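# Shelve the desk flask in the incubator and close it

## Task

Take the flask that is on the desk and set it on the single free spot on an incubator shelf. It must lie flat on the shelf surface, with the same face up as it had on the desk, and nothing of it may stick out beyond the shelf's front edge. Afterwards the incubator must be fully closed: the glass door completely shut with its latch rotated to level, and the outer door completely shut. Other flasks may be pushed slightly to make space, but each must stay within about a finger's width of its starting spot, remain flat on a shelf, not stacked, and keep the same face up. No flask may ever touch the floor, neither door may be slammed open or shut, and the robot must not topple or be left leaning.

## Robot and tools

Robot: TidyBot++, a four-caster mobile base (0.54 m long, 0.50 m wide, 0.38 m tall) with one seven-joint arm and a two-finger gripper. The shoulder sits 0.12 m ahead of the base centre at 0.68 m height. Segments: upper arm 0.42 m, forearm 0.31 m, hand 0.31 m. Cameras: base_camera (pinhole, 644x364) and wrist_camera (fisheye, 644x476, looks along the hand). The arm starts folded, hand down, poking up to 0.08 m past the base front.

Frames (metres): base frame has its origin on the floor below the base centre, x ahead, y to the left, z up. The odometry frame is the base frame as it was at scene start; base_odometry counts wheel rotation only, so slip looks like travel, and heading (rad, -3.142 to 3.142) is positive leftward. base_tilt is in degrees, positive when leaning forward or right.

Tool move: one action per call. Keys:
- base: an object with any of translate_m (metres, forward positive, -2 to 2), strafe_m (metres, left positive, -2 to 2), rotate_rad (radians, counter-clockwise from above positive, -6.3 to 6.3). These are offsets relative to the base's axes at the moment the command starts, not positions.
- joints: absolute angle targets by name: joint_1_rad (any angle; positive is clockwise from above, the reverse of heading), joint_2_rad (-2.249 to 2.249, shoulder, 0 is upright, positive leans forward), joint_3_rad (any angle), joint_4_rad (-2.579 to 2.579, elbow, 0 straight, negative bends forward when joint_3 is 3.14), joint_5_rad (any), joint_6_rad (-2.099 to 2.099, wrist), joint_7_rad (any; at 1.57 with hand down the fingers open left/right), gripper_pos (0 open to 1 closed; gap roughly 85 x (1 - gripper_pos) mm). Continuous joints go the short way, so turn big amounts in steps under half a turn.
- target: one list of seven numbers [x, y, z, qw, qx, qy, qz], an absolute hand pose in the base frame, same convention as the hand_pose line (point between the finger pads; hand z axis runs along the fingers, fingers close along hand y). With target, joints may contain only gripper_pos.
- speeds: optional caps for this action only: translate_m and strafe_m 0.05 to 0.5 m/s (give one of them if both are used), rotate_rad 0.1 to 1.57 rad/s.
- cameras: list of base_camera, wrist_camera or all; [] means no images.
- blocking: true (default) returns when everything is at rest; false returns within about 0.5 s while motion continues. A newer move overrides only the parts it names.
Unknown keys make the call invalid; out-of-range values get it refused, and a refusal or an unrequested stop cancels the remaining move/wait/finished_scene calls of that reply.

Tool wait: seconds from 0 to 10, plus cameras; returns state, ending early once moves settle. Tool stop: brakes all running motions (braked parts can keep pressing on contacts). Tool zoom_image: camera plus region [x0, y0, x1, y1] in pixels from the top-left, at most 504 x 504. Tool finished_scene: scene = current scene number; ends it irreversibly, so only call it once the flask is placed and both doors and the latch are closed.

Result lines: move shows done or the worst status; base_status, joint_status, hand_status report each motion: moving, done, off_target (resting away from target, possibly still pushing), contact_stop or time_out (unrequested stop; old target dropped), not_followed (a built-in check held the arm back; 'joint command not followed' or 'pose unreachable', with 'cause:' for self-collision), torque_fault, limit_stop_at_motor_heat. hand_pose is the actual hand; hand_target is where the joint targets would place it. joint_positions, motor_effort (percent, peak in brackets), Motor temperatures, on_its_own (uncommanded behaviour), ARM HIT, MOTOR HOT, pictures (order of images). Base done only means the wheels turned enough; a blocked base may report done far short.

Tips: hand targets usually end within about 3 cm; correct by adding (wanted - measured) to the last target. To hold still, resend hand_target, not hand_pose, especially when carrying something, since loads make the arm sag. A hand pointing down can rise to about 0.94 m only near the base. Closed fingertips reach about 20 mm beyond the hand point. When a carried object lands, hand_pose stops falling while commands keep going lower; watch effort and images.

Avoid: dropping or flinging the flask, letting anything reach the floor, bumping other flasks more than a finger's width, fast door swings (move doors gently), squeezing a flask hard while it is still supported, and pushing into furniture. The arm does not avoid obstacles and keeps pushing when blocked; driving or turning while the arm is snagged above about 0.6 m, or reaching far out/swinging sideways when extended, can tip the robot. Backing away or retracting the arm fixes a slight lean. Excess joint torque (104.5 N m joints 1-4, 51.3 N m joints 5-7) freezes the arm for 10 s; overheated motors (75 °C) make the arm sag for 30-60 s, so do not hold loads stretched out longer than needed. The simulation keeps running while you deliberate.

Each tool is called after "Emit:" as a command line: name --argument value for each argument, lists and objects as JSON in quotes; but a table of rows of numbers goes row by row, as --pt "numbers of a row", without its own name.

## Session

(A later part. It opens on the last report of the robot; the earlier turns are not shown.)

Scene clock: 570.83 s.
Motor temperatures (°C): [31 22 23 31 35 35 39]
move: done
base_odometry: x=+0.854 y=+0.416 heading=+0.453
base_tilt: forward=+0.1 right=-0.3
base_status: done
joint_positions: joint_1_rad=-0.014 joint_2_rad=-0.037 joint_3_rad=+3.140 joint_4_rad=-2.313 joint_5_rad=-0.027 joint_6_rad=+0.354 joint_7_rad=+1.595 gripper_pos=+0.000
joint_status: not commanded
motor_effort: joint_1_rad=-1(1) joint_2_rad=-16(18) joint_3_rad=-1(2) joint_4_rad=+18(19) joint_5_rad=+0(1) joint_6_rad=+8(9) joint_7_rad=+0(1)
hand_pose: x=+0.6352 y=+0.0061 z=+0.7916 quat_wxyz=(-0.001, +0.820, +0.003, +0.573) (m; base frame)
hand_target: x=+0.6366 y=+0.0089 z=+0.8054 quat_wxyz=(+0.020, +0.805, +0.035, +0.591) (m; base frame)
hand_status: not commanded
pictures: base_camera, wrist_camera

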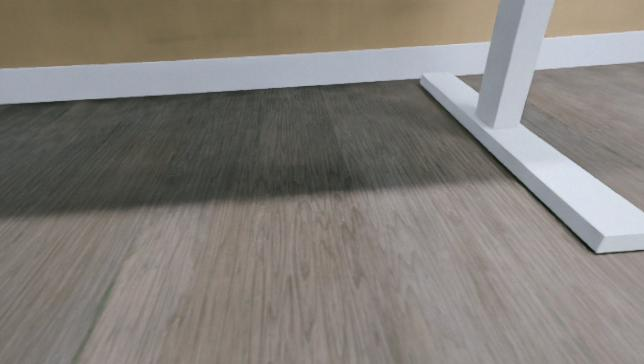

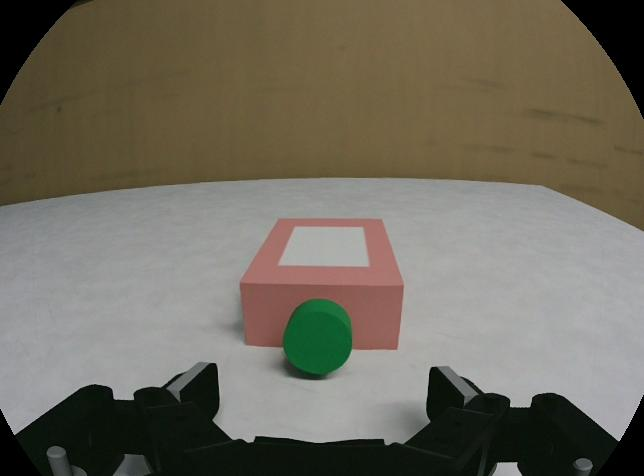

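Emit:
move --joints '{"joint_2_rad": -0.065}' --cameras '[]'

Emit:
move --base '{"translate_m": 0.045}' --speeds '{"translate_m": 0.1}'

Scene clock: 582.27 s.
Motor temperatures (°C): [31 22 23 31 35 35 39]
move: done
base_odometry: x=+0.854 y=+0.416 heading=+0.453
base_tilt: forward=+0.1 right=-0.3
base_status: not commanded
joint_positions: joint_1_rad=-0.014 joint_2_rad=-0.049 joint_3_rad=+3.140 joint_4_rad=-2.313 joint_5_rad=-0.027 joint_6_rad=+0.354 joint_7_rad=+1.595 gripper_pos=+0.000
joint_status: all done
motor_effort: joint_1_rad=+1(1) joint_2_rad=-16(18) joint_3_rad=-1(1) joint_4_rad=+18(19) joint_5_rad=+0(1) joint_6_rad=+8(9) joint_7_rad=+1(1)
hand_pose: x=+0.6339 y=+0.0061 z=+0.7978 quat_wxyz=(-0.001, +0.816, +0.003, +0.578) (m; base frame)
hand_target: x=+0.6340 y=+0.0089 z=+0.8157 quat_wxyz=(+0.020, +0.799, +0.035, +0.599) (m; base frame)
hand_status: not commanded
pictures: none
No camera images: "cameras" was empty.

Scene clock: 583.27 s.
Motor temperatures (°C): [31 22 23 31 35 35 39]
move: done
base_odometry: x=+0.895 y=+0.436 heading=+0.453
base_tilt: forward=+0.1 right=-0.3
base_status: done
joint_positions: joint_1_rad=-0.014 joint_2_rad=-0.054 joint_3_rad=+3.140 joint_4_rad=-2.314 joint_5_rad=-0.027 joint_6_rad=+0.355 joint_7_rad=+1.595 gripper_pos=+0.000
joint_status: not commanded
motor_effort: joint_1_rad=+1(1) joint_2_rad=-16(18) joint_3_rad=-1(2) joint_4_rad=+18(19) joint_5_rad=+1(1) joint_6_rad=+9(9) joint_7_rad=+1(1)
hand_pose: x=+0.6330 y=+0.0061 z=+0.8003 quat_wxyz=(-0.001, +0.815, +0.003, +0.580) (m; base frame)
hand_target: x=+0.6340 y=+0.0089 z=+0.8157 quat_wxyz=(+0.020, +0.799, +0.035, +0.599) (m; base frame)
hand_status: not commanded
pictures: base_camera, wrist_camera

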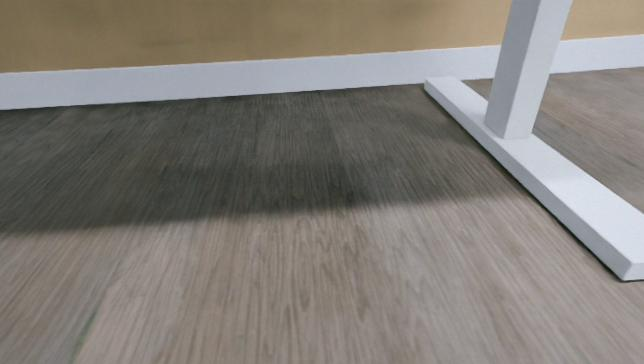

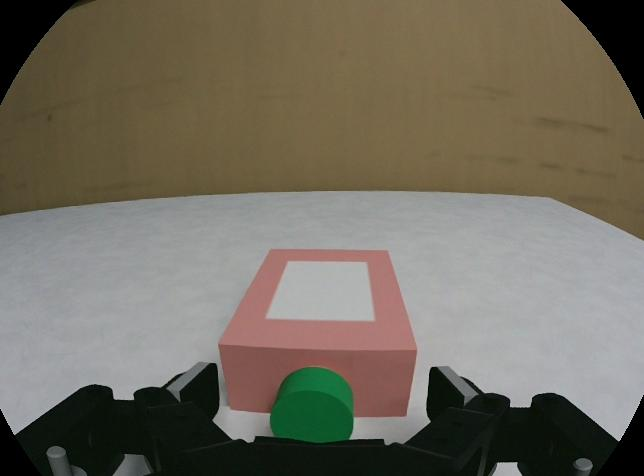

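Emit:
move --joints '{"gripper_pos": 0.85}'

Scene clock: 593.40 s.
Motor temperatures (°C): [31 22 23 31 35 35 39]
move: off_target
base_odometry: x=+0.895 y=+0.436 heading=+0.453
base_tilt: forward=+0.1 right=-0.3
base_status: not commanded
joint_positions: joint_1_rad=-0.014 joint_2_rad=-0.054 joint_3_rad=+3.140 joint_4_rad=-2.314 joint_5_rad=-0.027 joint_6_rad=+0.356 joint_7_rad=+1.595 gripper_pos=+0.687
joint_status: gripper_pos off_target (ended at +0.687, target +0.850)
motor_effort: joint_1_rad=-1(2) joint_2_rad=-16(16) joint_3_rad=-1(2) joint_4_rad=+18(19) joint_5_rad=+0(1) joint_6_rad=+9(9) joint_7_rad=+1(1)
hand_pose: x=+0.6330 y=+0.0061 z=+0.8005 quat_wxyz=(-0.001, +0.815, +0.003, +0.580) (m; base frame)
hand_target: x=+0.6340 y=+0.0089 z=+0.8157 quat_wxyz=(+0.020, +0.799, +0.035, +0.599) (m; base frame)
hand_status: not commanded
pictures: base_camera, wrist_camera

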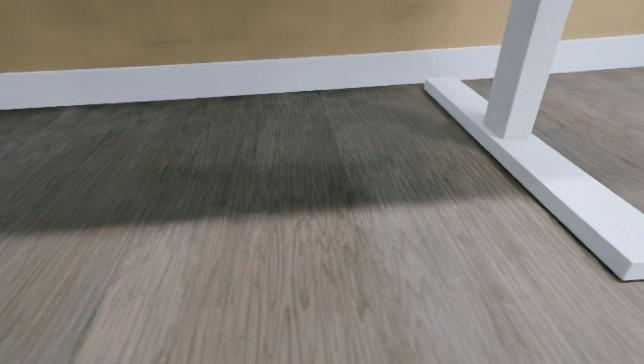

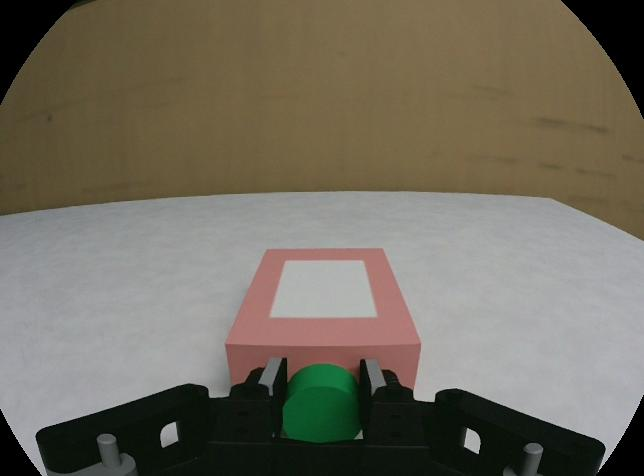

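Emit:
move --joints '{"joint_2_rad": -0.2, "joint_6_rad": 0.28}'

Scene clock: 598.30 s.
Motor temperatures (°C): [31 22 23 31 35 35 39]
move: done
base_odometry: x=+0.895 y=+0.436 heading=+0.453
base_tilt: forward=+0.0 right=-0.3
base_status: not commanded
joint_positions: joint_1_rad=-0.014 joint_2_rad=-0.185 joint_3_rad=+3.140 joint_4_rad=-2.315 joint_5_rad=-0.027 joint_6_rad=+0.321 joint_7_rad=+1.595 gripper_pos=+0.687
joint_status: all done
motor_effort: joint_1_rad=+0(1) joint_2_rad=-13(18) joint_3_rad=-1(2) joint_4_rad=+21(21) joint_5_rad=+1(1) joint_6_rad=+10(10) joint_7_rad=+0(1)
hand_pose: x=+0.6103 y=+0.0060 z=+0.8551 quat_wxyz=(-0.002, +0.786, +0.003, +0.618) (m; base frame)
hand_target: x=+0.6035 y=+0.0092 z=+0.8473 quat_wxyz=(+0.019, +0.795, +0.035, +0.605) (m; base frame)
hand_status: not commanded
pictures: base_camera, wrist_camera

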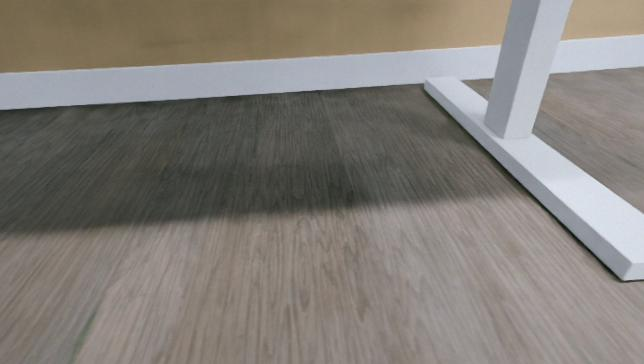

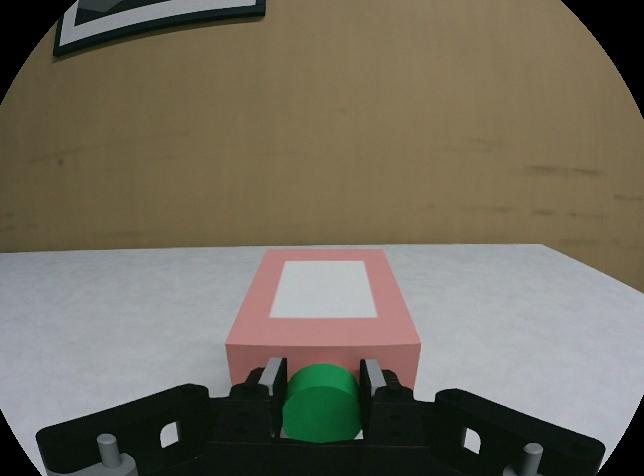

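Emit:
move --base '{"translate_m": -0.4}' --speeds '{"translate_m": 0.25}' --cameras '[]'

Emit:
move --base '{"rotate_rad": -1.192}' --speeds '{"rotate_rad": 0.6}'

Scene clock: 637.63 s.
Motor temperatures (°C): [31 22 23 31 35 35 39]
move: done
base_odometry: x=+0.535 y=+0.261 heading=+0.453
base_tilt: forward=+0.0 right=-0.3
base_status: done
joint_positions: joint_1_rad=-0.014 joint_2_rad=-0.190 joint_3_rad=+3.140 joint_4_rad=-2.318 joint_5_rad=-0.027 joint_6_rad=+0.321 joint_7_rad=+1.595 gripper_pos=+0.687
joint_status: not commanded
motor_effort: joint_1_rad=-1(1) joint_2_rad=-13(16) joint_3_rad=+0(2) joint_4_rad=+20(22) joint_5_rad=+0(1) joint_6_rad=+10(10) joint_7_rad=+0(1)
hand_pose: x=+0.6090 y=+0.0060 z=+0.8560 quat_wxyz=(-0.002, +0.785, +0.003, +0.619) (m; base frame)
hand_target: x=+0.6035 y=+0.0092 z=+0.8473 quat_wxyz=(+0.019, +0.795, +0.035, +0.605) (m; base frame)
hand_status: not commanded
pictures: none
No camera images: "cameras" was empty.

Scene clock: 640.30 s.
Motor temperatures (°C): [31 22 23 31 35 35 39]
move: done
base_odometry: x=+0.535 y=+0.261 heading=-0.739
base_tilt: forward=+0.0 right=-0.3
base_status: done
joint_positions: joint_1_rad=-0.015 joint_2_rad=-0.190 joint_3_rad=+3.140 joint_4_rad=-2.318 joint_5_rad=-0.027 joint_6_rad=+0.321 joint_7_rad=+1.595 gripper_pos=+0.687
joint_status: not commanded
motor_effort: joint_1_rad=+0(2) joint_2_rad=-13(14) joint_3_rad=-1(3) joint_4_rad=+21(21) joint_5_rad=+0(1) joint_6_rad=+10(10) joint_7_rad=+1(1)
hand_pose: x=+0.6090 y=+0.0068 z=+0.8560 quat_wxyz=(-0.002, +0.785, +0.003, +0.619) (m; base frame)
hand_target: x=+0.6035 y=+0.0092 z=+0.8473 quat_wxyz=(+0.019, +0.795, +0.035, +0.605) (m; base frame)
hand_status: not commanded
pictures: base_camera, wrist_camera

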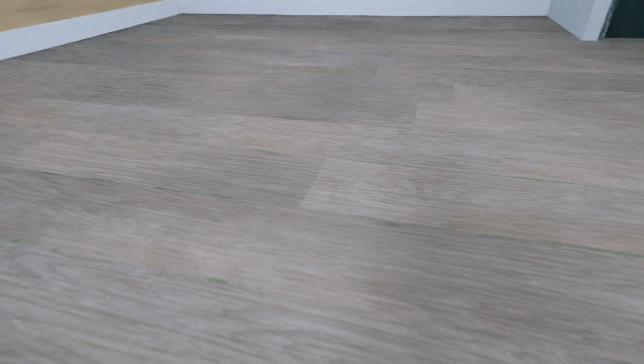

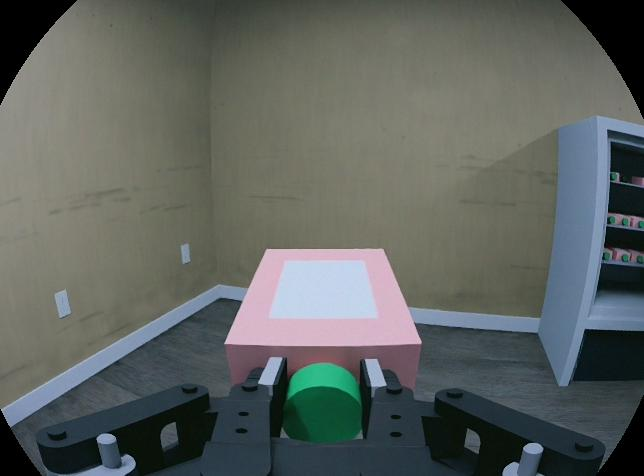

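Emit:
move --base '{"strafe_m": -1.1}' --speeds '{"strafe_m": 0.3}'

Emit:
zoom_image --camera "wrist_camera" --region '[220, 100, 460, 280]'

Scene clock: 650.37 s.
Motor temperatures (°C): [31 22 23 31 35 34 39]
move: done
base_odometry: x=-0.205 y=-0.552 heading=-0.740
base_tilt: forward=+0.1 right=-0.3
base_status: done
joint_positions: joint_1_rad=-0.016 joint_2_rad=-0.190 joint_3_rad=+3.141 joint_4_rad=-2.318 joint_5_rad=-0.027 joint_6_rad=+0.321 joint_7_rad=+1.595 gripper_pos=+0.687
joint_status: not commanded
motor_effort: joint_1_rad=-1(2) joint_2_rad=-13(14) joint_3_rad=-1(3) joint_4_rad=+21(21) joint_5_rad=+0(1) joint_6_rad=+10(10) joint_7_rad=+1(1)
hand_pose: x=+0.6090 y=+0.0069 z=+0.8560 quat_wxyz=(-0.002, +0.785, +0.003, +0.619) (m; base frame)
hand_target: x=+0.6035 y=+0.0092 z=+0.8473 quat_wxyz=(+0.019, +0.795, +0.035, +0.605) (m; base frame)
hand_status: not commanded
pictures: base_camera, wrist_camera

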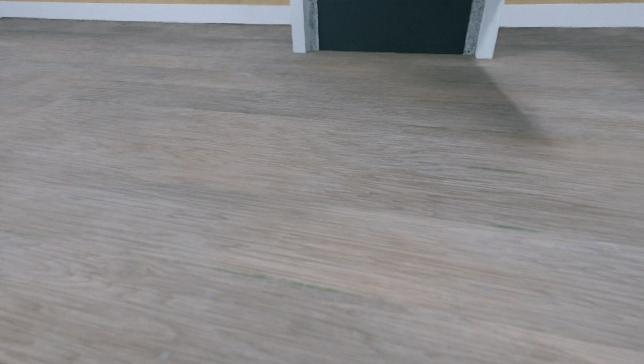

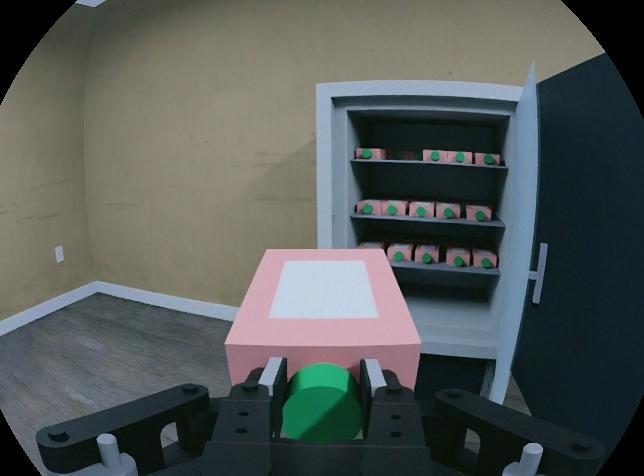

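Scaled by 2.100.

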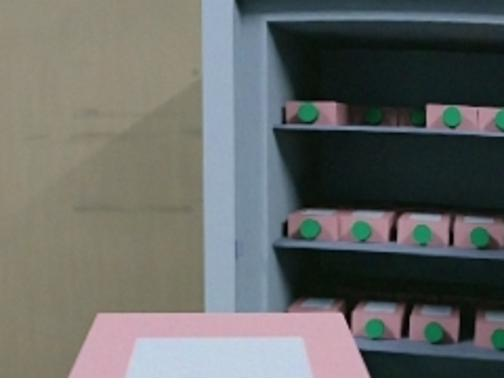

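Emit:
zoom_image --camera "wrist_camera" --region '[400, 40, 640, 420]'

Scaled by 1.326.

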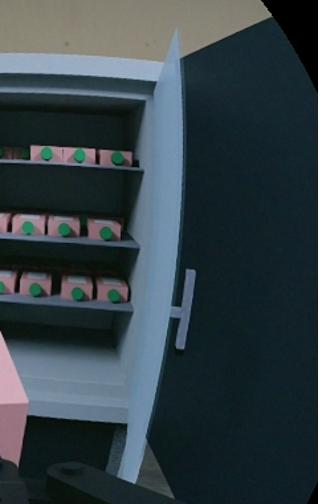

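Emit:
move --base '{"strafe_m": -0.2}' --speeds '{"strafe_m": 0.3}'

Emit:
zoom_image --camera "wrist_camera" --region '[230, 60, 570, 440]'

Scene clock: 695.60 s.
Motor temperatures (°C): [31 22 23 31 35 34 39]
move: done
base_odometry: x=-0.340 y=-0.700 heading=-0.740
base_tilt: forward=+0.0 right=-0.3
base_status: done
joint_positions: joint_1_rad=-0.016 joint_2_rad=-0.190 joint_3_rad=+3.141 joint_4_rad=-2.318 joint_5_rad=-0.027 joint_6_rad=+0.321 joint_7_rad=+1.595 gripper_pos=+0.687
joint_status: not commanded
motor_effort: joint_1_rad=+0(2) joint_2_rad=-13(14) joint_3_rad=-1(4) joint_4_rad=+20(21) joint_5_rad=+0(1) joint_6_rad=+10(10) joint_7_rad=+1(1)
hand_pose: x=+0.6090 y=+0.0072 z=+0.8560 quat_wxyz=(-0.002, +0.785, +0.004, +0.619) (m; base frame)
hand_target: x=+0.6035 y=+0.0092 z=+0.8473 quat_wxyz=(+0.019, +0.795, +0.035, +0.605) (m; base frame)
hand_status: not commanded
pictures: base_camera, wrist_camera

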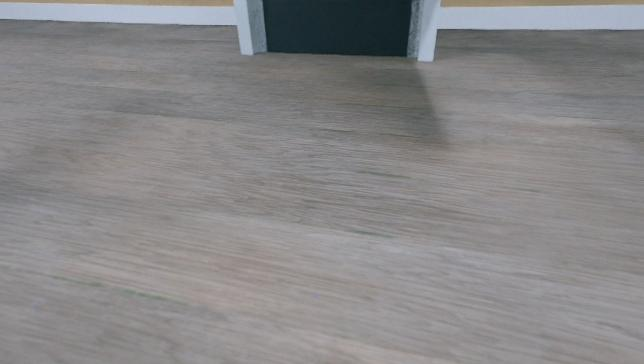

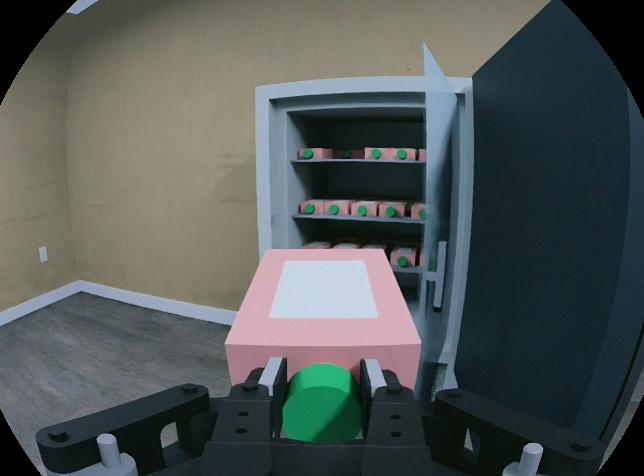

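Scaled by 1.326.

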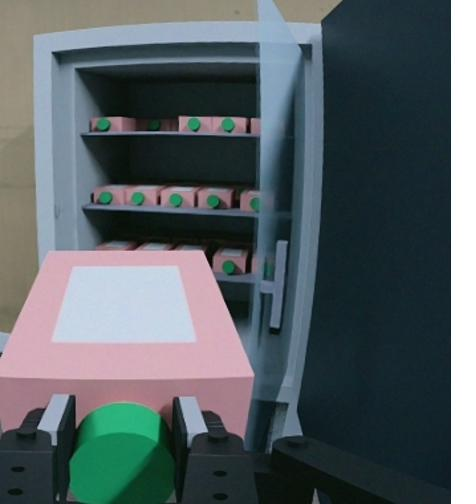

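Emit:
move --base '{"rotate_rad": -0.26}' --speeds '{"rotate_rad": 0.4}' --cameras '[]'

Emit:
move --base '{"strafe_m": 0.42}' --speeds '{"strafe_m": 0.3}'

Emit:
zoom_image --camera "wrist_camera" --region '[200, 50, 540, 430]'

Scene clock: 768.30 s.
Motor temperatures (°C): [31 21 23 31 35 34 39]
move: done
base_odometry: x=-0.340 y=-0.700 heading=-1.000
base_tilt: forward=+0.1 right=-0.3
base_status: done
joint_positions: joint_1_rad=-0.017 joint_2_rad=-0.190 joint_3_rad=+3.141 joint_4_rad=-2.318 joint_5_rad=-0.027 joint_6_rad=+0.321 joint_7_rad=+1.595 gripper_pos=+0.687
joint_status: not commanded
motor_effort: joint_1_rad=-1(2) joint_2_rad=-13(14) joint_3_rad=-1(3) joint_4_rad=+20(21) joint_5_rad=+0(1) joint_6_rad=+10(10) joint_7_rad=+1(1)
hand_pose: x=+0.6090 y=+0.0074 z=+0.8560 quat_wxyz=(-0.003, +0.785, +0.004, +0.619) (m; base frame)
hand_target: x=+0.6035 y=+0.0092 z=+0.8473 quat_wxyz=(+0.019, +0.795, +0.035, +0.605) (m; base frame)
hand_status: not commanded
pictures: none
No camera images: "cameras" was empty.

Scene clock: 770.57 s.
Motor temperatures (°C): [31 21 23 31 35 34 39]
move: done
base_odometry: x=+0.013 y=-0.474 heading=-1.001
base_tilt: forward=+0.0 right=-0.3
base_status: done
joint_positions: joint_1_rad=-0.017 joint_2_rad=-0.190 joint_3_rad=+3.141 joint_4_rad=-2.318 joint_5_rad=-0.027 joint_6_rad=+0.321 joint_7_rad=+1.595 gripper_pos=+0.687
joint_status: not commanded
motor_effort: joint_1_rad=+0(2) joint_2_rad=-13(14) joint_3_rad=+0(3) joint_4_rad=+20(21) joint_5_rad=+0(1) joint_6_rad=+10(10) joint_7_rad=+1(1)
hand_pose: x=+0.6090 y=+0.0074 z=+0.8560 quat_wxyz=(-0.003, +0.785, +0.004, +0.619) (m; base frame)
hand_target: x=+0.6035 y=+0.0092 z=+0.8473 quat_wxyz=(+0.019, +0.795, +0.035, +0.605) (m; base frame)
hand_status: not commanded
pictures: base_camera, wrist_camera

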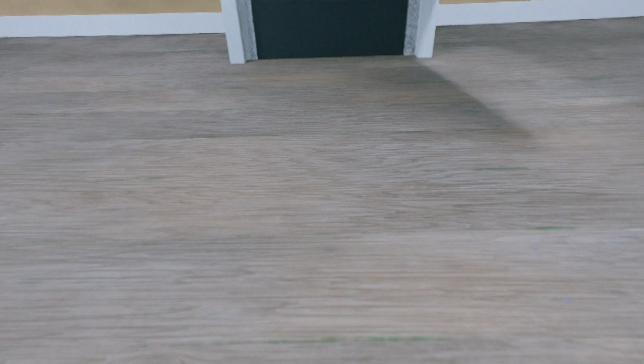

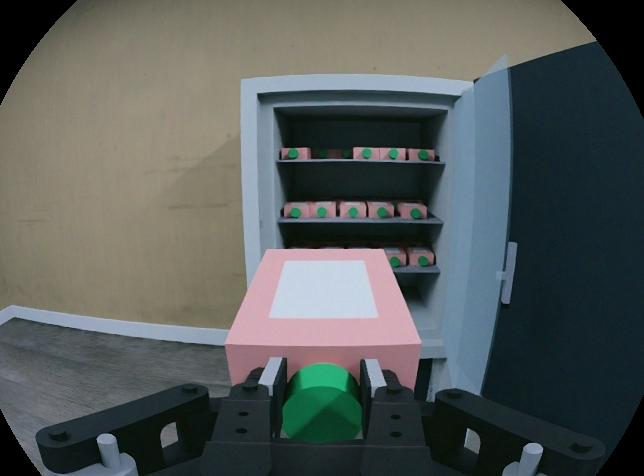

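Scaled by 1.326.

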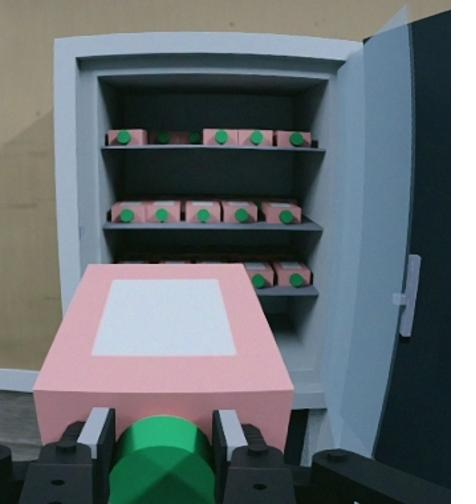

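Emit:
move --base '{"rotate_rad": 0.12}' --speeds '{"rotate_rad": 0.2}'

Scene clock: 831.03 s.
Motor temperatures (°C): [31 21 23 31 35 34 39]
move: done
base_odometry: x=+0.013 y=-0.473 heading=-0.880
base_tilt: forward=+0.1 right=-0.3
base_status: done
joint_positions: joint_1_rad=-0.017 joint_2_rad=-0.190 joint_3_rad=+3.141 joint_4_rad=-2.318 joint_5_rad=-0.027 joint_6_rad=+0.321 joint_7_rad=+1.595 gripper_pos=+0.687
joint_status: not commanded
motor_effort: joint_1_rad=+0(3) joint_2_rad=-13(13) joint_3_rad=-1(3) joint_4_rad=+21(21) joint_5_rad=+0(1) joint_6_rad=+9(10) joint_7_rad=+1(1)
hand_pose: x=+0.6090 y=+0.0077 z=+0.8560 quat_wxyz=(-0.003, +0.785, +0.004, +0.619) (m; base frame)
hand_target: x=+0.6035 y=+0.0092 z=+0.8473 quat_wxyz=(+0.019, +0.795, +0.035, +0.605) (m; base frame)
hand_status: not commanded
pictures: base_camera, wrist_camera

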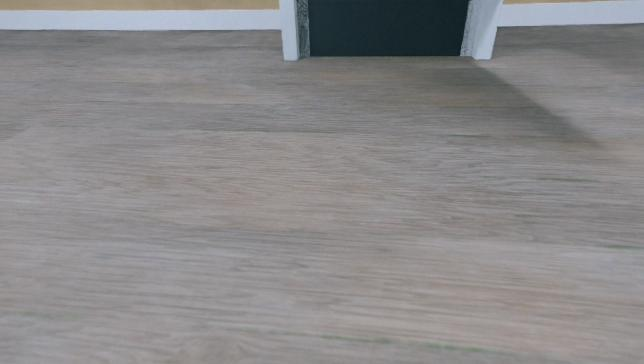

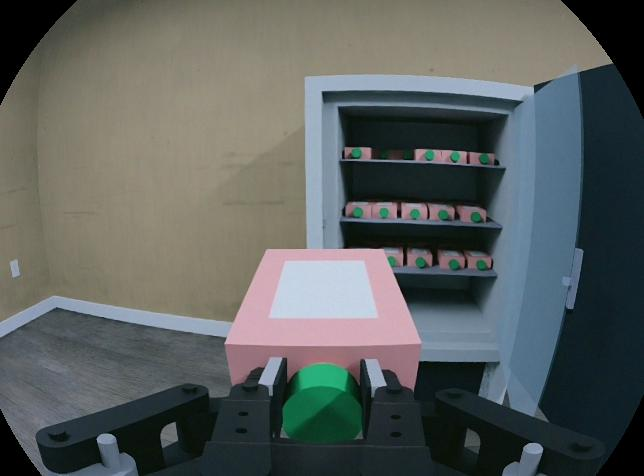

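Emit:
zoom_image --camera "wrist_camera" --region '[310, 90, 530, 240]'

Emit:
zoom_image --camera "base_camera" --region '[240, 0, 540, 100]'

Scaled by 2.291.

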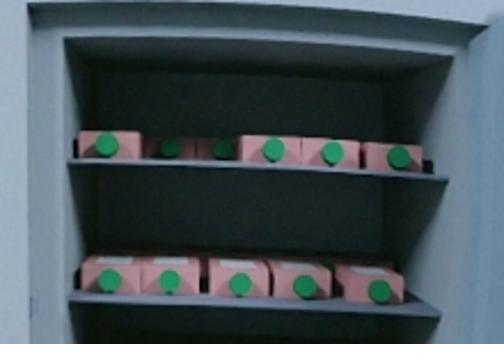

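Scaled by 1.680.

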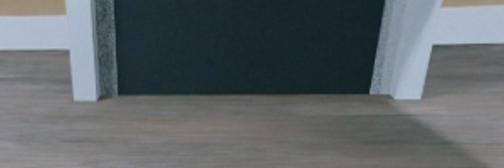

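Emit:
move --joints '{"joint_2_rad": -0.236, "joint_4_rad": -1.58, "joint_6_rad": -0.56}'

Scene clock: 862.10 s.
Motor temperatures (°C): [31 21 23 31 35 34 39]
move: done
base_odometry: x=+0.013 y=-0.473 heading=-0.880
base_tilt: forward=+0.0 right=-0.3
base_status: not commanded
joint_positions: joint_1_rad=-0.017 joint_2_rad=-0.213 joint_3_rad=+3.141 joint_4_rad=-1.603 joint_5_rad=-0.027 joint_6_rad=-0.510 joint_7_rad=+1.595 gripper_pos=+0.687
joint_status: all done
motor_effort: joint_1_rad=+0(2) joint_2_rad=-14(16) joint_3_rad=+0(1) joint_4_rad=+22(24) joint_5_rad=+0(1) joint_6_rad=+10(11) joint_7_rad=+1(1)
hand_pose: x=+0.6335 y=+0.0149 z=+1.0492 quat_wxyz=(-0.010, +0.813, +0.011, +0.582) (m; base frame)
hand_target: x=+0.6208 y=+0.0163 z=+1.0599 quat_wxyz=(+0.010, +0.813, +0.044, +0.580) (m; base frame)
hand_status: not commanded
pictures: base_camera, wrist_camera

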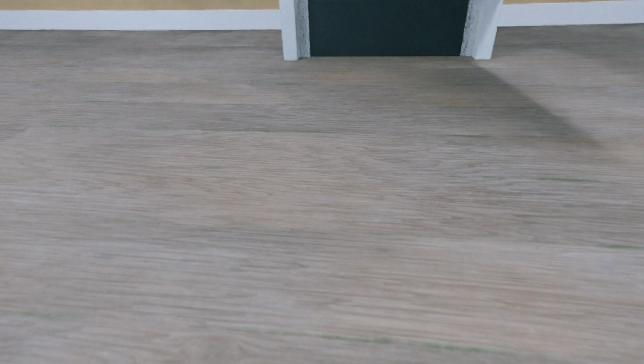

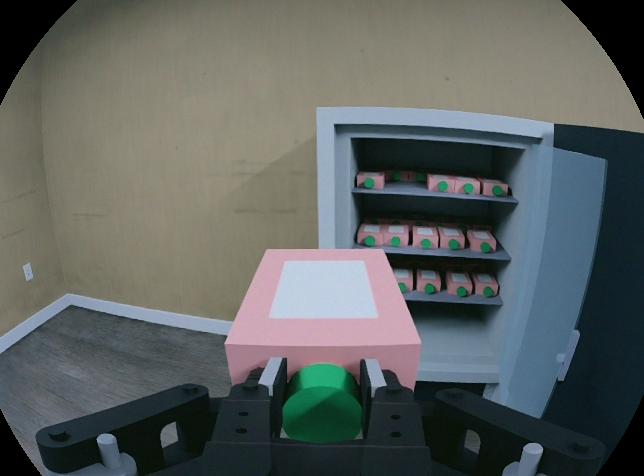

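Emit:
move --base '{"strafe_m": -0.225, "translate_m": 0.25}' --speeds '{"strafe_m": 0.15}'

Scene clock: 884.73 s.
Motor temperatures (°C): [31 21 23 31 35 34 39]
move: done
base_odometry: x=-0.001 y=-0.810 heading=-0.880
base_tilt: forward=+0.0 right=-0.3
base_status: done
joint_positions: joint_1_rad=-0.017 joint_2_rad=-0.220 joint_3_rad=+3.141 joint_4_rad=-1.602 joint_5_rad=-0.027 joint_6_rad=-0.514 joint_7_rad=+1.595 gripper_pos=+0.687
joint_status: not commanded
motor_effort: joint_1_rad=-1(1) joint_2_rad=-14(16) joint_3_rad=-1(2) joint_4_rad=+23(23) joint_5_rad=+0(1) joint_6_rad=+10(10) joint_7_rad=+0(1)
hand_pose: x=+0.6307 y=+0.0149 z=+1.0519 quat_wxyz=(-0.010, +0.812, +0.012, +0.583) (m; base frame)
hand_target: x=+0.6208 y=+0.0163 z=+1.0599 quat_wxyz=(+0.010, +0.813, +0.044, +0.580) (m; base frame)
hand_status: not commanded
pictures: base_camera, wrist_camera

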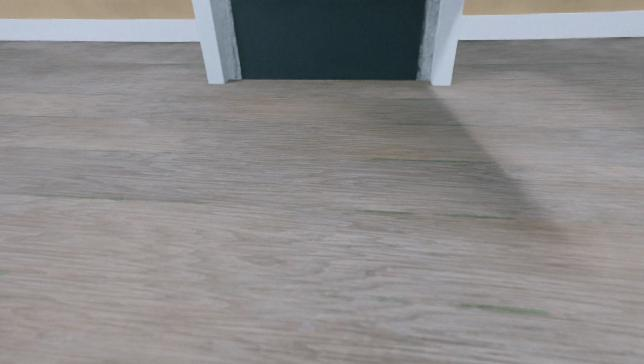

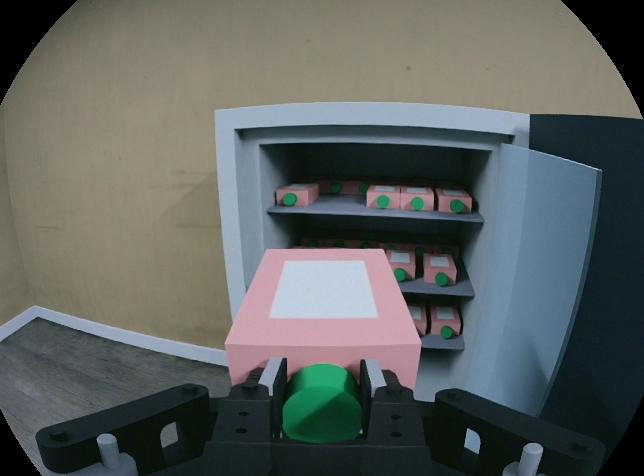

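Emit:
zoom_image --camera "base_camera" --region '[180, 0, 480, 110]'

Emit:
zoom_image --camera "wrist_camera" --region '[200, 90, 560, 290]'

Scaled by 1.680.

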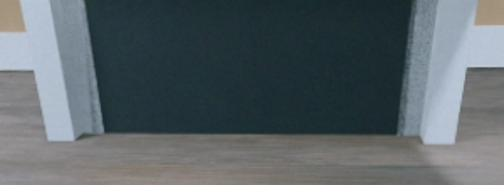

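Scaled by 1.400.

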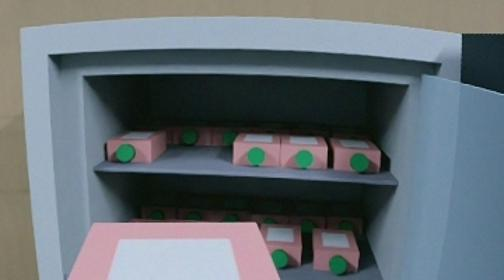

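Emit:
move --base '{"rotate_rad": -0.035}' --joints '{"joint_1_rad": 0.025}' --cameras '[]'

Emit:
move --base '{"strafe_m": 0.04}'

Emit:
zoom_image --camera "wrist_camera" --region '[200, 90, 560, 290]'

Emit:
zoom_image --camera "base_camera" --region '[180, 0, 480, 110]'

Scene clock: 941.47 s.
Motor temperatures (°C): [31 21 23 31 35 34 39]
move: done
base_odometry: x=-0.001 y=-0.810 heading=-0.915
base_tilt: forward=+0.1 right=-0.3
base_status: done
joint_positions: joint_1_rad=+0.024 joint_2_rad=-0.220 joint_3_rad=+3.143 joint_4_rad=-1.602 joint_5_rad=-0.027 joint_6_rad=-0.514 joint_7_rad=+1.595 gripper_pos=+0.687
joint_status: all done
motor_effort: joint_1_rad=-1(3) joint_2_rad=-14(15) joint_3_rad=-1(2) joint_4_rad=+22(23) joint_5_rad=+0(1) joint_6_rad=+9(10) joint_7_rad=+0(1)
hand_pose: x=+0.6309 y=-0.0073 z=+1.0519 quat_wxyz=(+0.002, +0.812, -0.006, +0.583) (m; base frame)
hand_target: x=+0.6211 y=-0.0063 z=+1.0599 quat_wxyz=(+0.023, +0.814, +0.026, +0.580) (m; base frame)
hand_status: not commanded
pictures: none
No camera images: "cameras" was empty.

Scene clock: 942.40 s.
Motor temperatures (°C): [31 21 23 31 35 34 39]
move: done
base_odometry: x=+0.031 y=-0.785 heading=-0.915
base_tilt: forward=+0.0 right=-0.4
base_status: done
joint_positions: joint_1_rad=+0.023 joint_2_rad=-0.220 joint_3_rad=+3.140 joint_4_rad=-1.602 joint_5_rad=-0.027 joint_6_rad=-0.514 joint_7_rad=+1.595 gripper_pos=+0.687
joint_status: not commanded
motor_effort: joint_1_rad=-1(2) joint_2_rad=-14(15) joint_3_rad=-1(3) joint_4_rad=+22(24) joint_5_rad=+0(1) joint_6_rad=+9(10) joint_7_rad=+0(1)
hand_pose: x=+0.6307 y=-0.0054 z=+1.0521 quat_wxyz=(+0.001, +0.812, -0.005, +0.583) (m; base frame)
hand_target: x=+0.6211 y=-0.0063 z=+1.0599 quat_wxyz=(+0.023, +0.814, +0.026, +0.580) (m; base frame)
hand_status: not commanded
pictures: base_camera, wrist_camera

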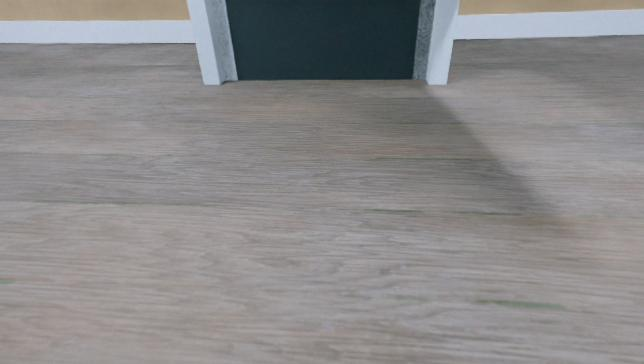

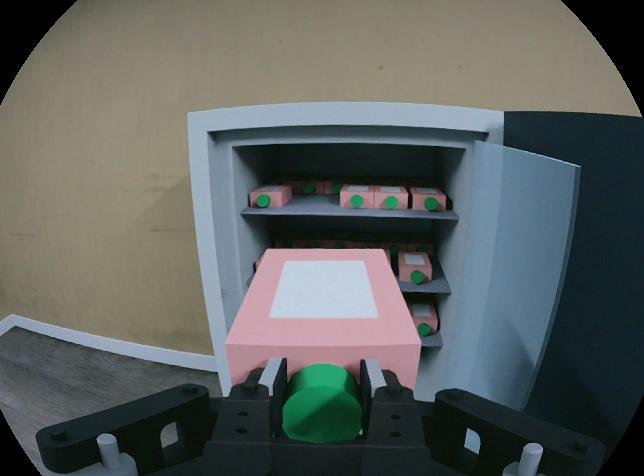

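Scaled by 1.400.

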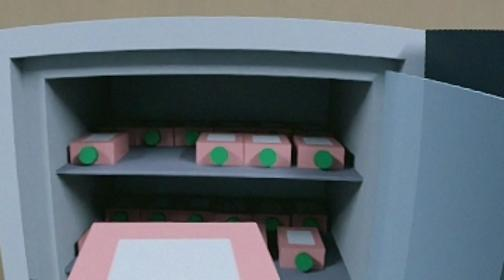

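Scaled by 1.680.

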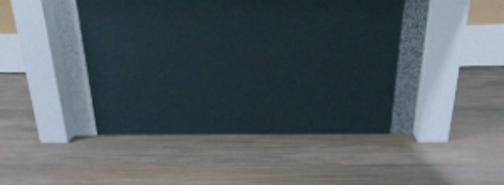

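Emit:
move --base '{"rotate_rad": -0.02, "strafe_m": 0.036, "translate_m": 0.2}' --speeds '{"translate_m": 0.15}'

Emit:
zoom_image --camera "wrist_camera" --region '[140, 90, 500, 290]'

Emit:
zoom_image --camera "base_camera" --region '[140, 0, 500, 140]'

Scene clock: 1011.00 s.
Motor temperatures (°C): [31 21 23 31 35 34 39]
move: done
base_odometry: x=+0.182 y=-0.922 heading=-0.935
base_tilt: forward=+0.0 right=-0.3
base_status: done
joint_positions: joint_1_rad=+0.024 joint_2_rad=-0.223 joint_3_rad=+3.140 joint_4_rad=-1.601 joint_5_rad=-0.027 joint_6_rad=-0.516 joint_7_rad=+1.595 gripper_pos=+0.687
joint_status: not commanded
motor_effort: joint_1_rad=+0(2) joint_2_rad=-15(17) joint_3_rad=-1(3) joint_4_rad=+22(24) joint_5_rad=+0(1) joint_6_rad=+9(10) joint_7_rad=+1(1)
hand_pose: x=+0.6295 y=-0.0061 z=+1.0537 quat_wxyz=(+0.002, +0.811, -0.005, +0.584) (m; base frame)
hand_target: x=+0.6211 y=-0.0063 z=+1.0599 quat_wxyz=(+0.023, +0.814, +0.026, +0.580) (m; base frame)
hand_status: not commanded
pictures: base_camera, wrist_camera

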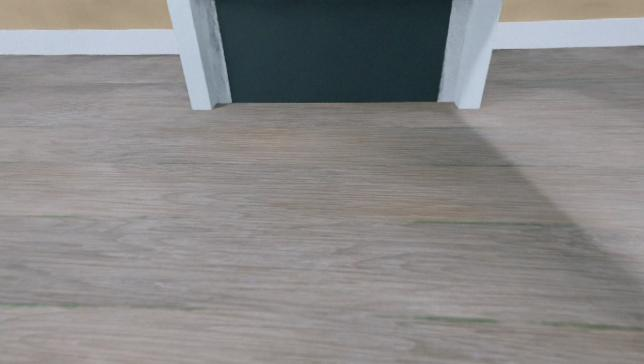

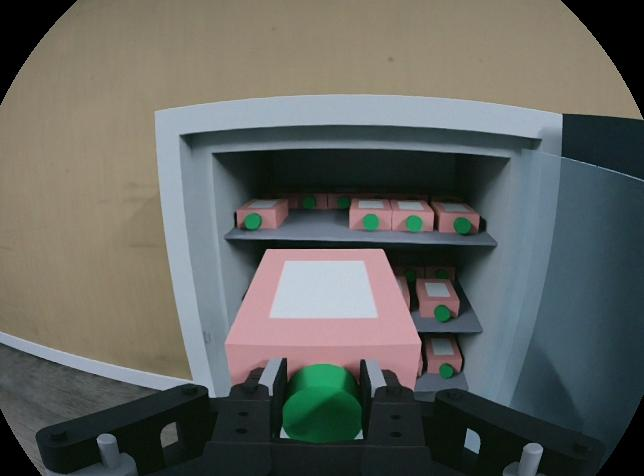

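Scaled by 1.400.

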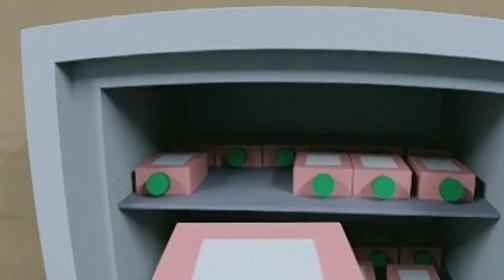

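Scaled by 1.400.

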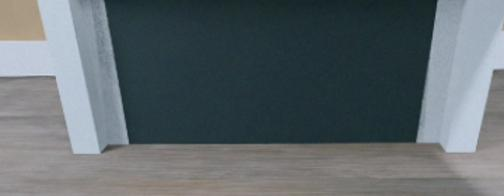

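Emit:
move --base '{"strafe_m": 0.01, "translate_m": 0.25}' --speeds '{"translate_m": 0.1}' --joints '{"joint_2_rad": -0.235, "joint_4_rad": -1.715, "joint_6_rad": -0.385}'

Emit:
zoom_image --camera "wrist_camera" --region '[140, 90, 500, 290]'

Scene clock: 1084.63 s.
Motor temperatures (°C): [31 21 23 31 35 34 39]
move: done
base_odometry: x=+0.338 y=-1.117 heading=-0.934
base_tilt: forward=+0.1 right=-0.3
base_status: done
joint_positions: joint_1_rad=+0.024 joint_2_rad=-0.225 joint_3_rad=+3.140 joint_4_rad=-1.715 joint_5_rad=-0.027 joint_6_rad=-0.437 joint_7_rad=+1.595 gripper_pos=+0.687
joint_status: all done
motor_effort: joint_1_rad=+0(1) joint_2_rad=-14(17) joint_3_rad=+0(1) joint_4_rad=+23(24) joint_5_rad=+0(1) joint_6_rad=+9(11) joint_7_rad=+1(1)
hand_pose: x=+0.6300 y=-0.0067 z=+1.0092 quat_wxyz=(+0.002, +0.821, -0.006, +0.571) (m; base frame)
hand_target: x=+0.6320 y=-0.0078 z=+1.0293 quat_wxyz=(+0.025, +0.803, +0.023, +0.595) (m; base frame)
hand_status: not commanded
pictures: base_camera, wrist_camera

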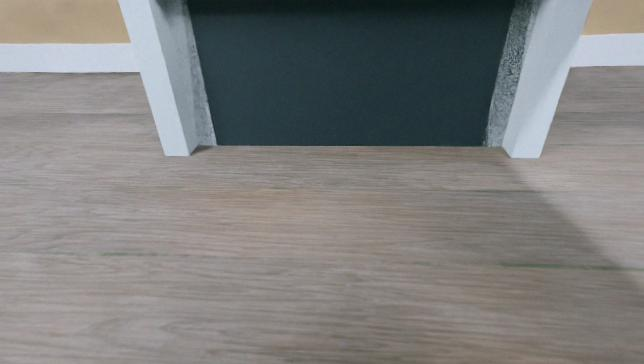

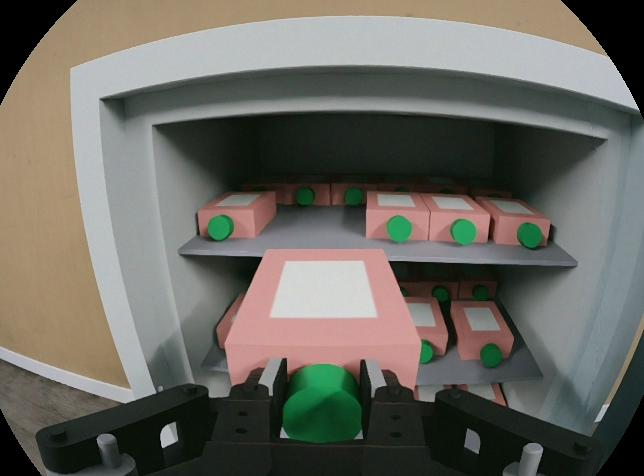

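Scaled by 1.400.

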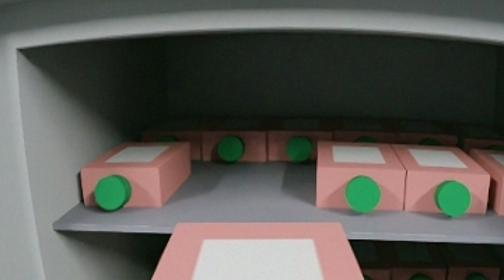

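Emit:
move --base '{"rotate_rad": -0.08, "strafe_m": 0.085}' --speeds '{"rotate_rad": 0.1, "strafe_m": 0.1}' --joints '{"joint_6_rad": -0.42}'

Emit:
zoom_image --camera "wrist_camera" --region '[140, 90, 500, 290]'

Emit:
zoom_image --camera "base_camera" --region '[100, 0, 600, 180]'

Scene clock: 1143.80 s.
Motor temperatures (°C): [31 21 23 31 35 34 39]
move: done
base_odometry: x=+0.407 y=-1.066 heading=-1.015
base_tilt: forward=+0.1 right=-0.3
base_status: done
joint_positions: joint_1_rad=+0.024 joint_2_rad=-0.225 joint_3_rad=+3.140 joint_4_rad=-1.715 joint_5_rad=-0.027 joint_6_rad=-0.442 joint_7_rad=+1.595 gripper_pos=+0.687
joint_status: all done
motor_effort: joint_1_rad=-1(3) joint_2_rad=-14(15) joint_3_rad=+0(3) joint_4_rad=+23(24) joint_5_rad=+0(1) joint_6_rad=+9(10) joint_7_rad=+0(1)
hand_pose: x=+0.6295 y=-0.0064 z=+1.0079 quat_wxyz=(+0.002, +0.822, -0.006, +0.569) (m; base frame)
hand_target: x=+0.6286 y=-0.0075 z=+1.0189 quat_wxyz=(+0.024, +0.813, +0.024, +0.581) (m; base frame)
hand_status: not commanded
pictures: base_camera, wrist_camera

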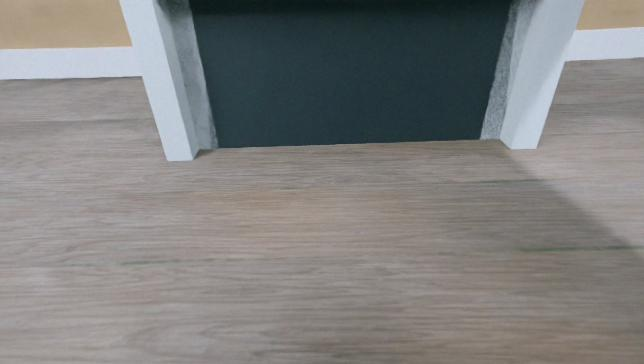

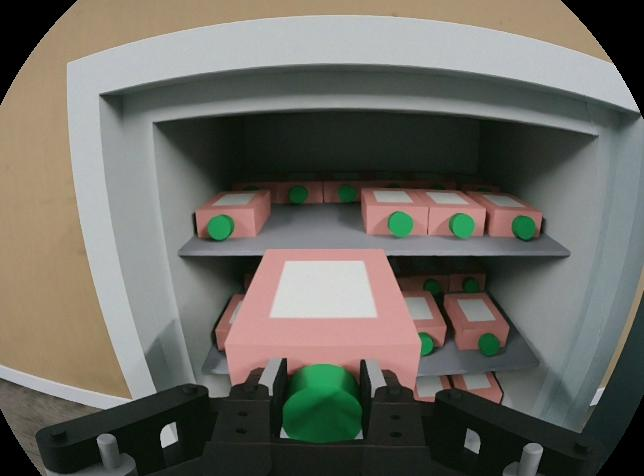

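Scaled by 1.400.

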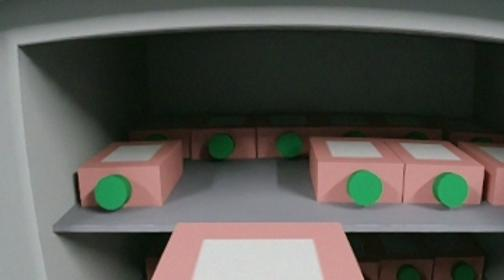

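Scaled by 1.008.

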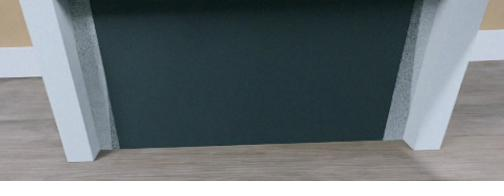

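Emit:
move --base '{"translate_m": 0.2, "strafe_m": 0.004}' --speeds '{"translate_m": 0.08}' --joints '{"joint_4_rad": -1.665}'

Emit:
zoom_image --camera "wrist_camera" --region '[100, 100, 600, 400]'

Scene clock: 1194.77 s.
Motor temperatures (°C): [31 21 23 31 35 34 39]
move: done
base_odometry: x=+0.516 y=-1.234 heading=-1.015
base_tilt: forward=+0.1 right=-0.3
base_status: done
joint_positions: joint_1_rad=+0.024 joint_2_rad=-0.225 joint_3_rad=+3.140 joint_4_rad=-1.680 joint_5_rad=-0.027 joint_6_rad=-0.442 joint_7_rad=+1.595 gripper_pos=+0.687
joint_status: all done
motor_effort: joint_1_rad=-1(2) joint_2_rad=-14(18) joint_3_rad=-1(2) joint_4_rad=+22(25) joint_5_rad=+0(1) joint_6_rad=+9(10) joint_7_rad=+1(1)
hand_pose: x=+0.6323 y=-0.0065 z=+1.0284 quat_wxyz=(+0.002, +0.813, -0.006, +0.583) (m; base frame)
hand_target: x=+0.6315 y=-0.0075 z=+1.0494 quat_wxyz=(+0.025, +0.798, +0.024, +0.601) (m; base frame)
hand_status: not commanded
pictures: base_camera, wrist_camera

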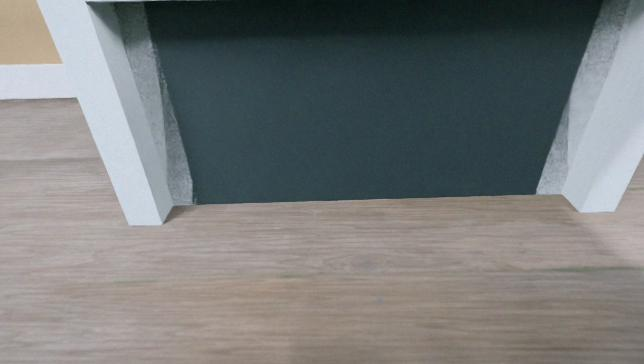

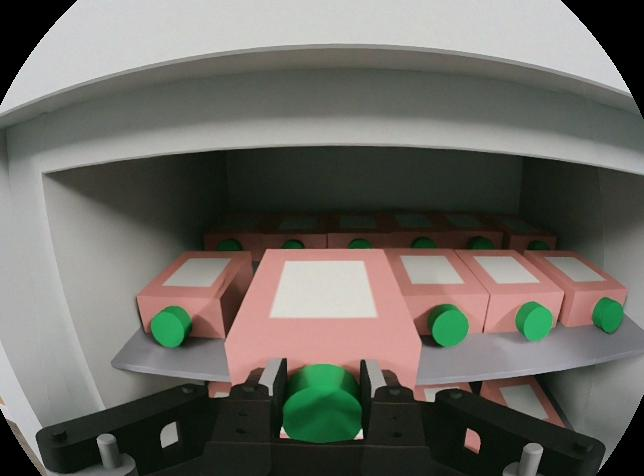

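Scaled by 1.008.

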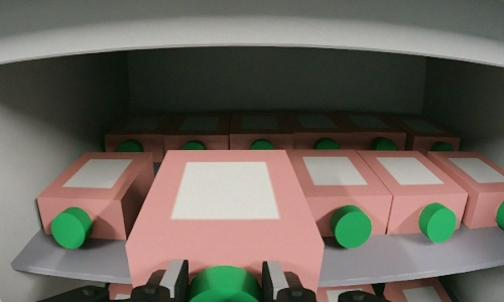

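Emit:
move --base '{"translate_m": 0.13, "strafe_m": 0.005}' --speeds '{"translate_m": 0.06}'

Emit:
zoom_image --camera "wrist_camera" --region '[100, 100, 600, 476]'

Scene clock: 1217.63 s.
Motor temperatures (°C): [31 21 23 31 35 34 39]
move: done
base_odometry: x=+0.589 y=-1.342 heading=-1.015
base_tilt: forward=+0.0 right=-0.3
base_status: done
joint_positions: joint_1_rad=+0.024 joint_2_rad=-0.225 joint_3_rad=+3.140 joint_4_rad=-1.680 joint_5_rad=-0.027 joint_6_rad=-0.442 joint_7_rad=+1.595 gripper_pos=+0.687
joint_status: not commanded
motor_effort: joint_1_rad=+0(2) joint_2_rad=-14(18) joint_3_rad=+0(1) joint_4_rad=+22(24) joint_5_rad=+0(1) joint_6_rad=+10(10) joint_7_rad=+1(1)
hand_pose: x=+0.6321 y=-0.0064 z=+1.0286 quat_wxyz=(+0.002, +0.812, -0.006, +0.583) (m; base frame)
hand_target: x=+0.6315 y=-0.0075 z=+1.0494 quat_wxyz=(+0.025, +0.798, +0.024, +0.601) (m; base frame)
hand_status: not commanded
pictures: base_camera, wrist_camera

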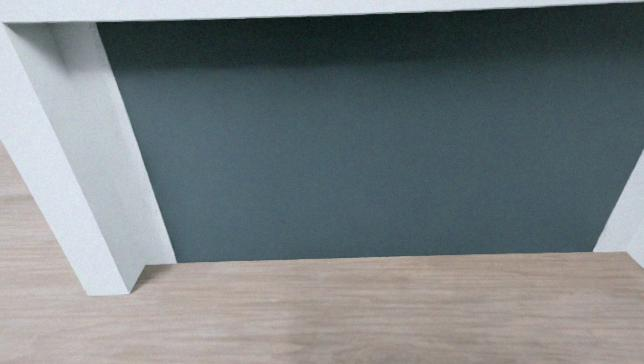

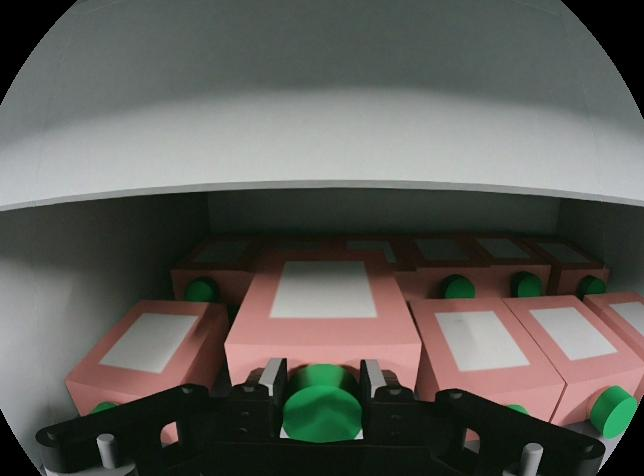

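Scaled by 1.008.

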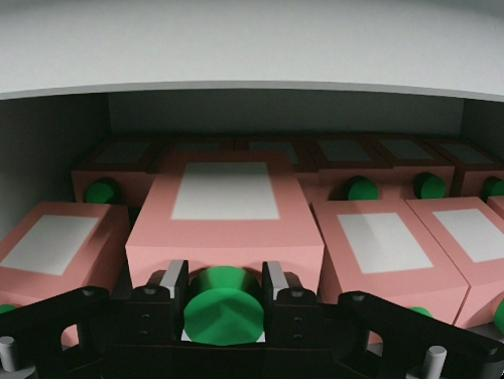

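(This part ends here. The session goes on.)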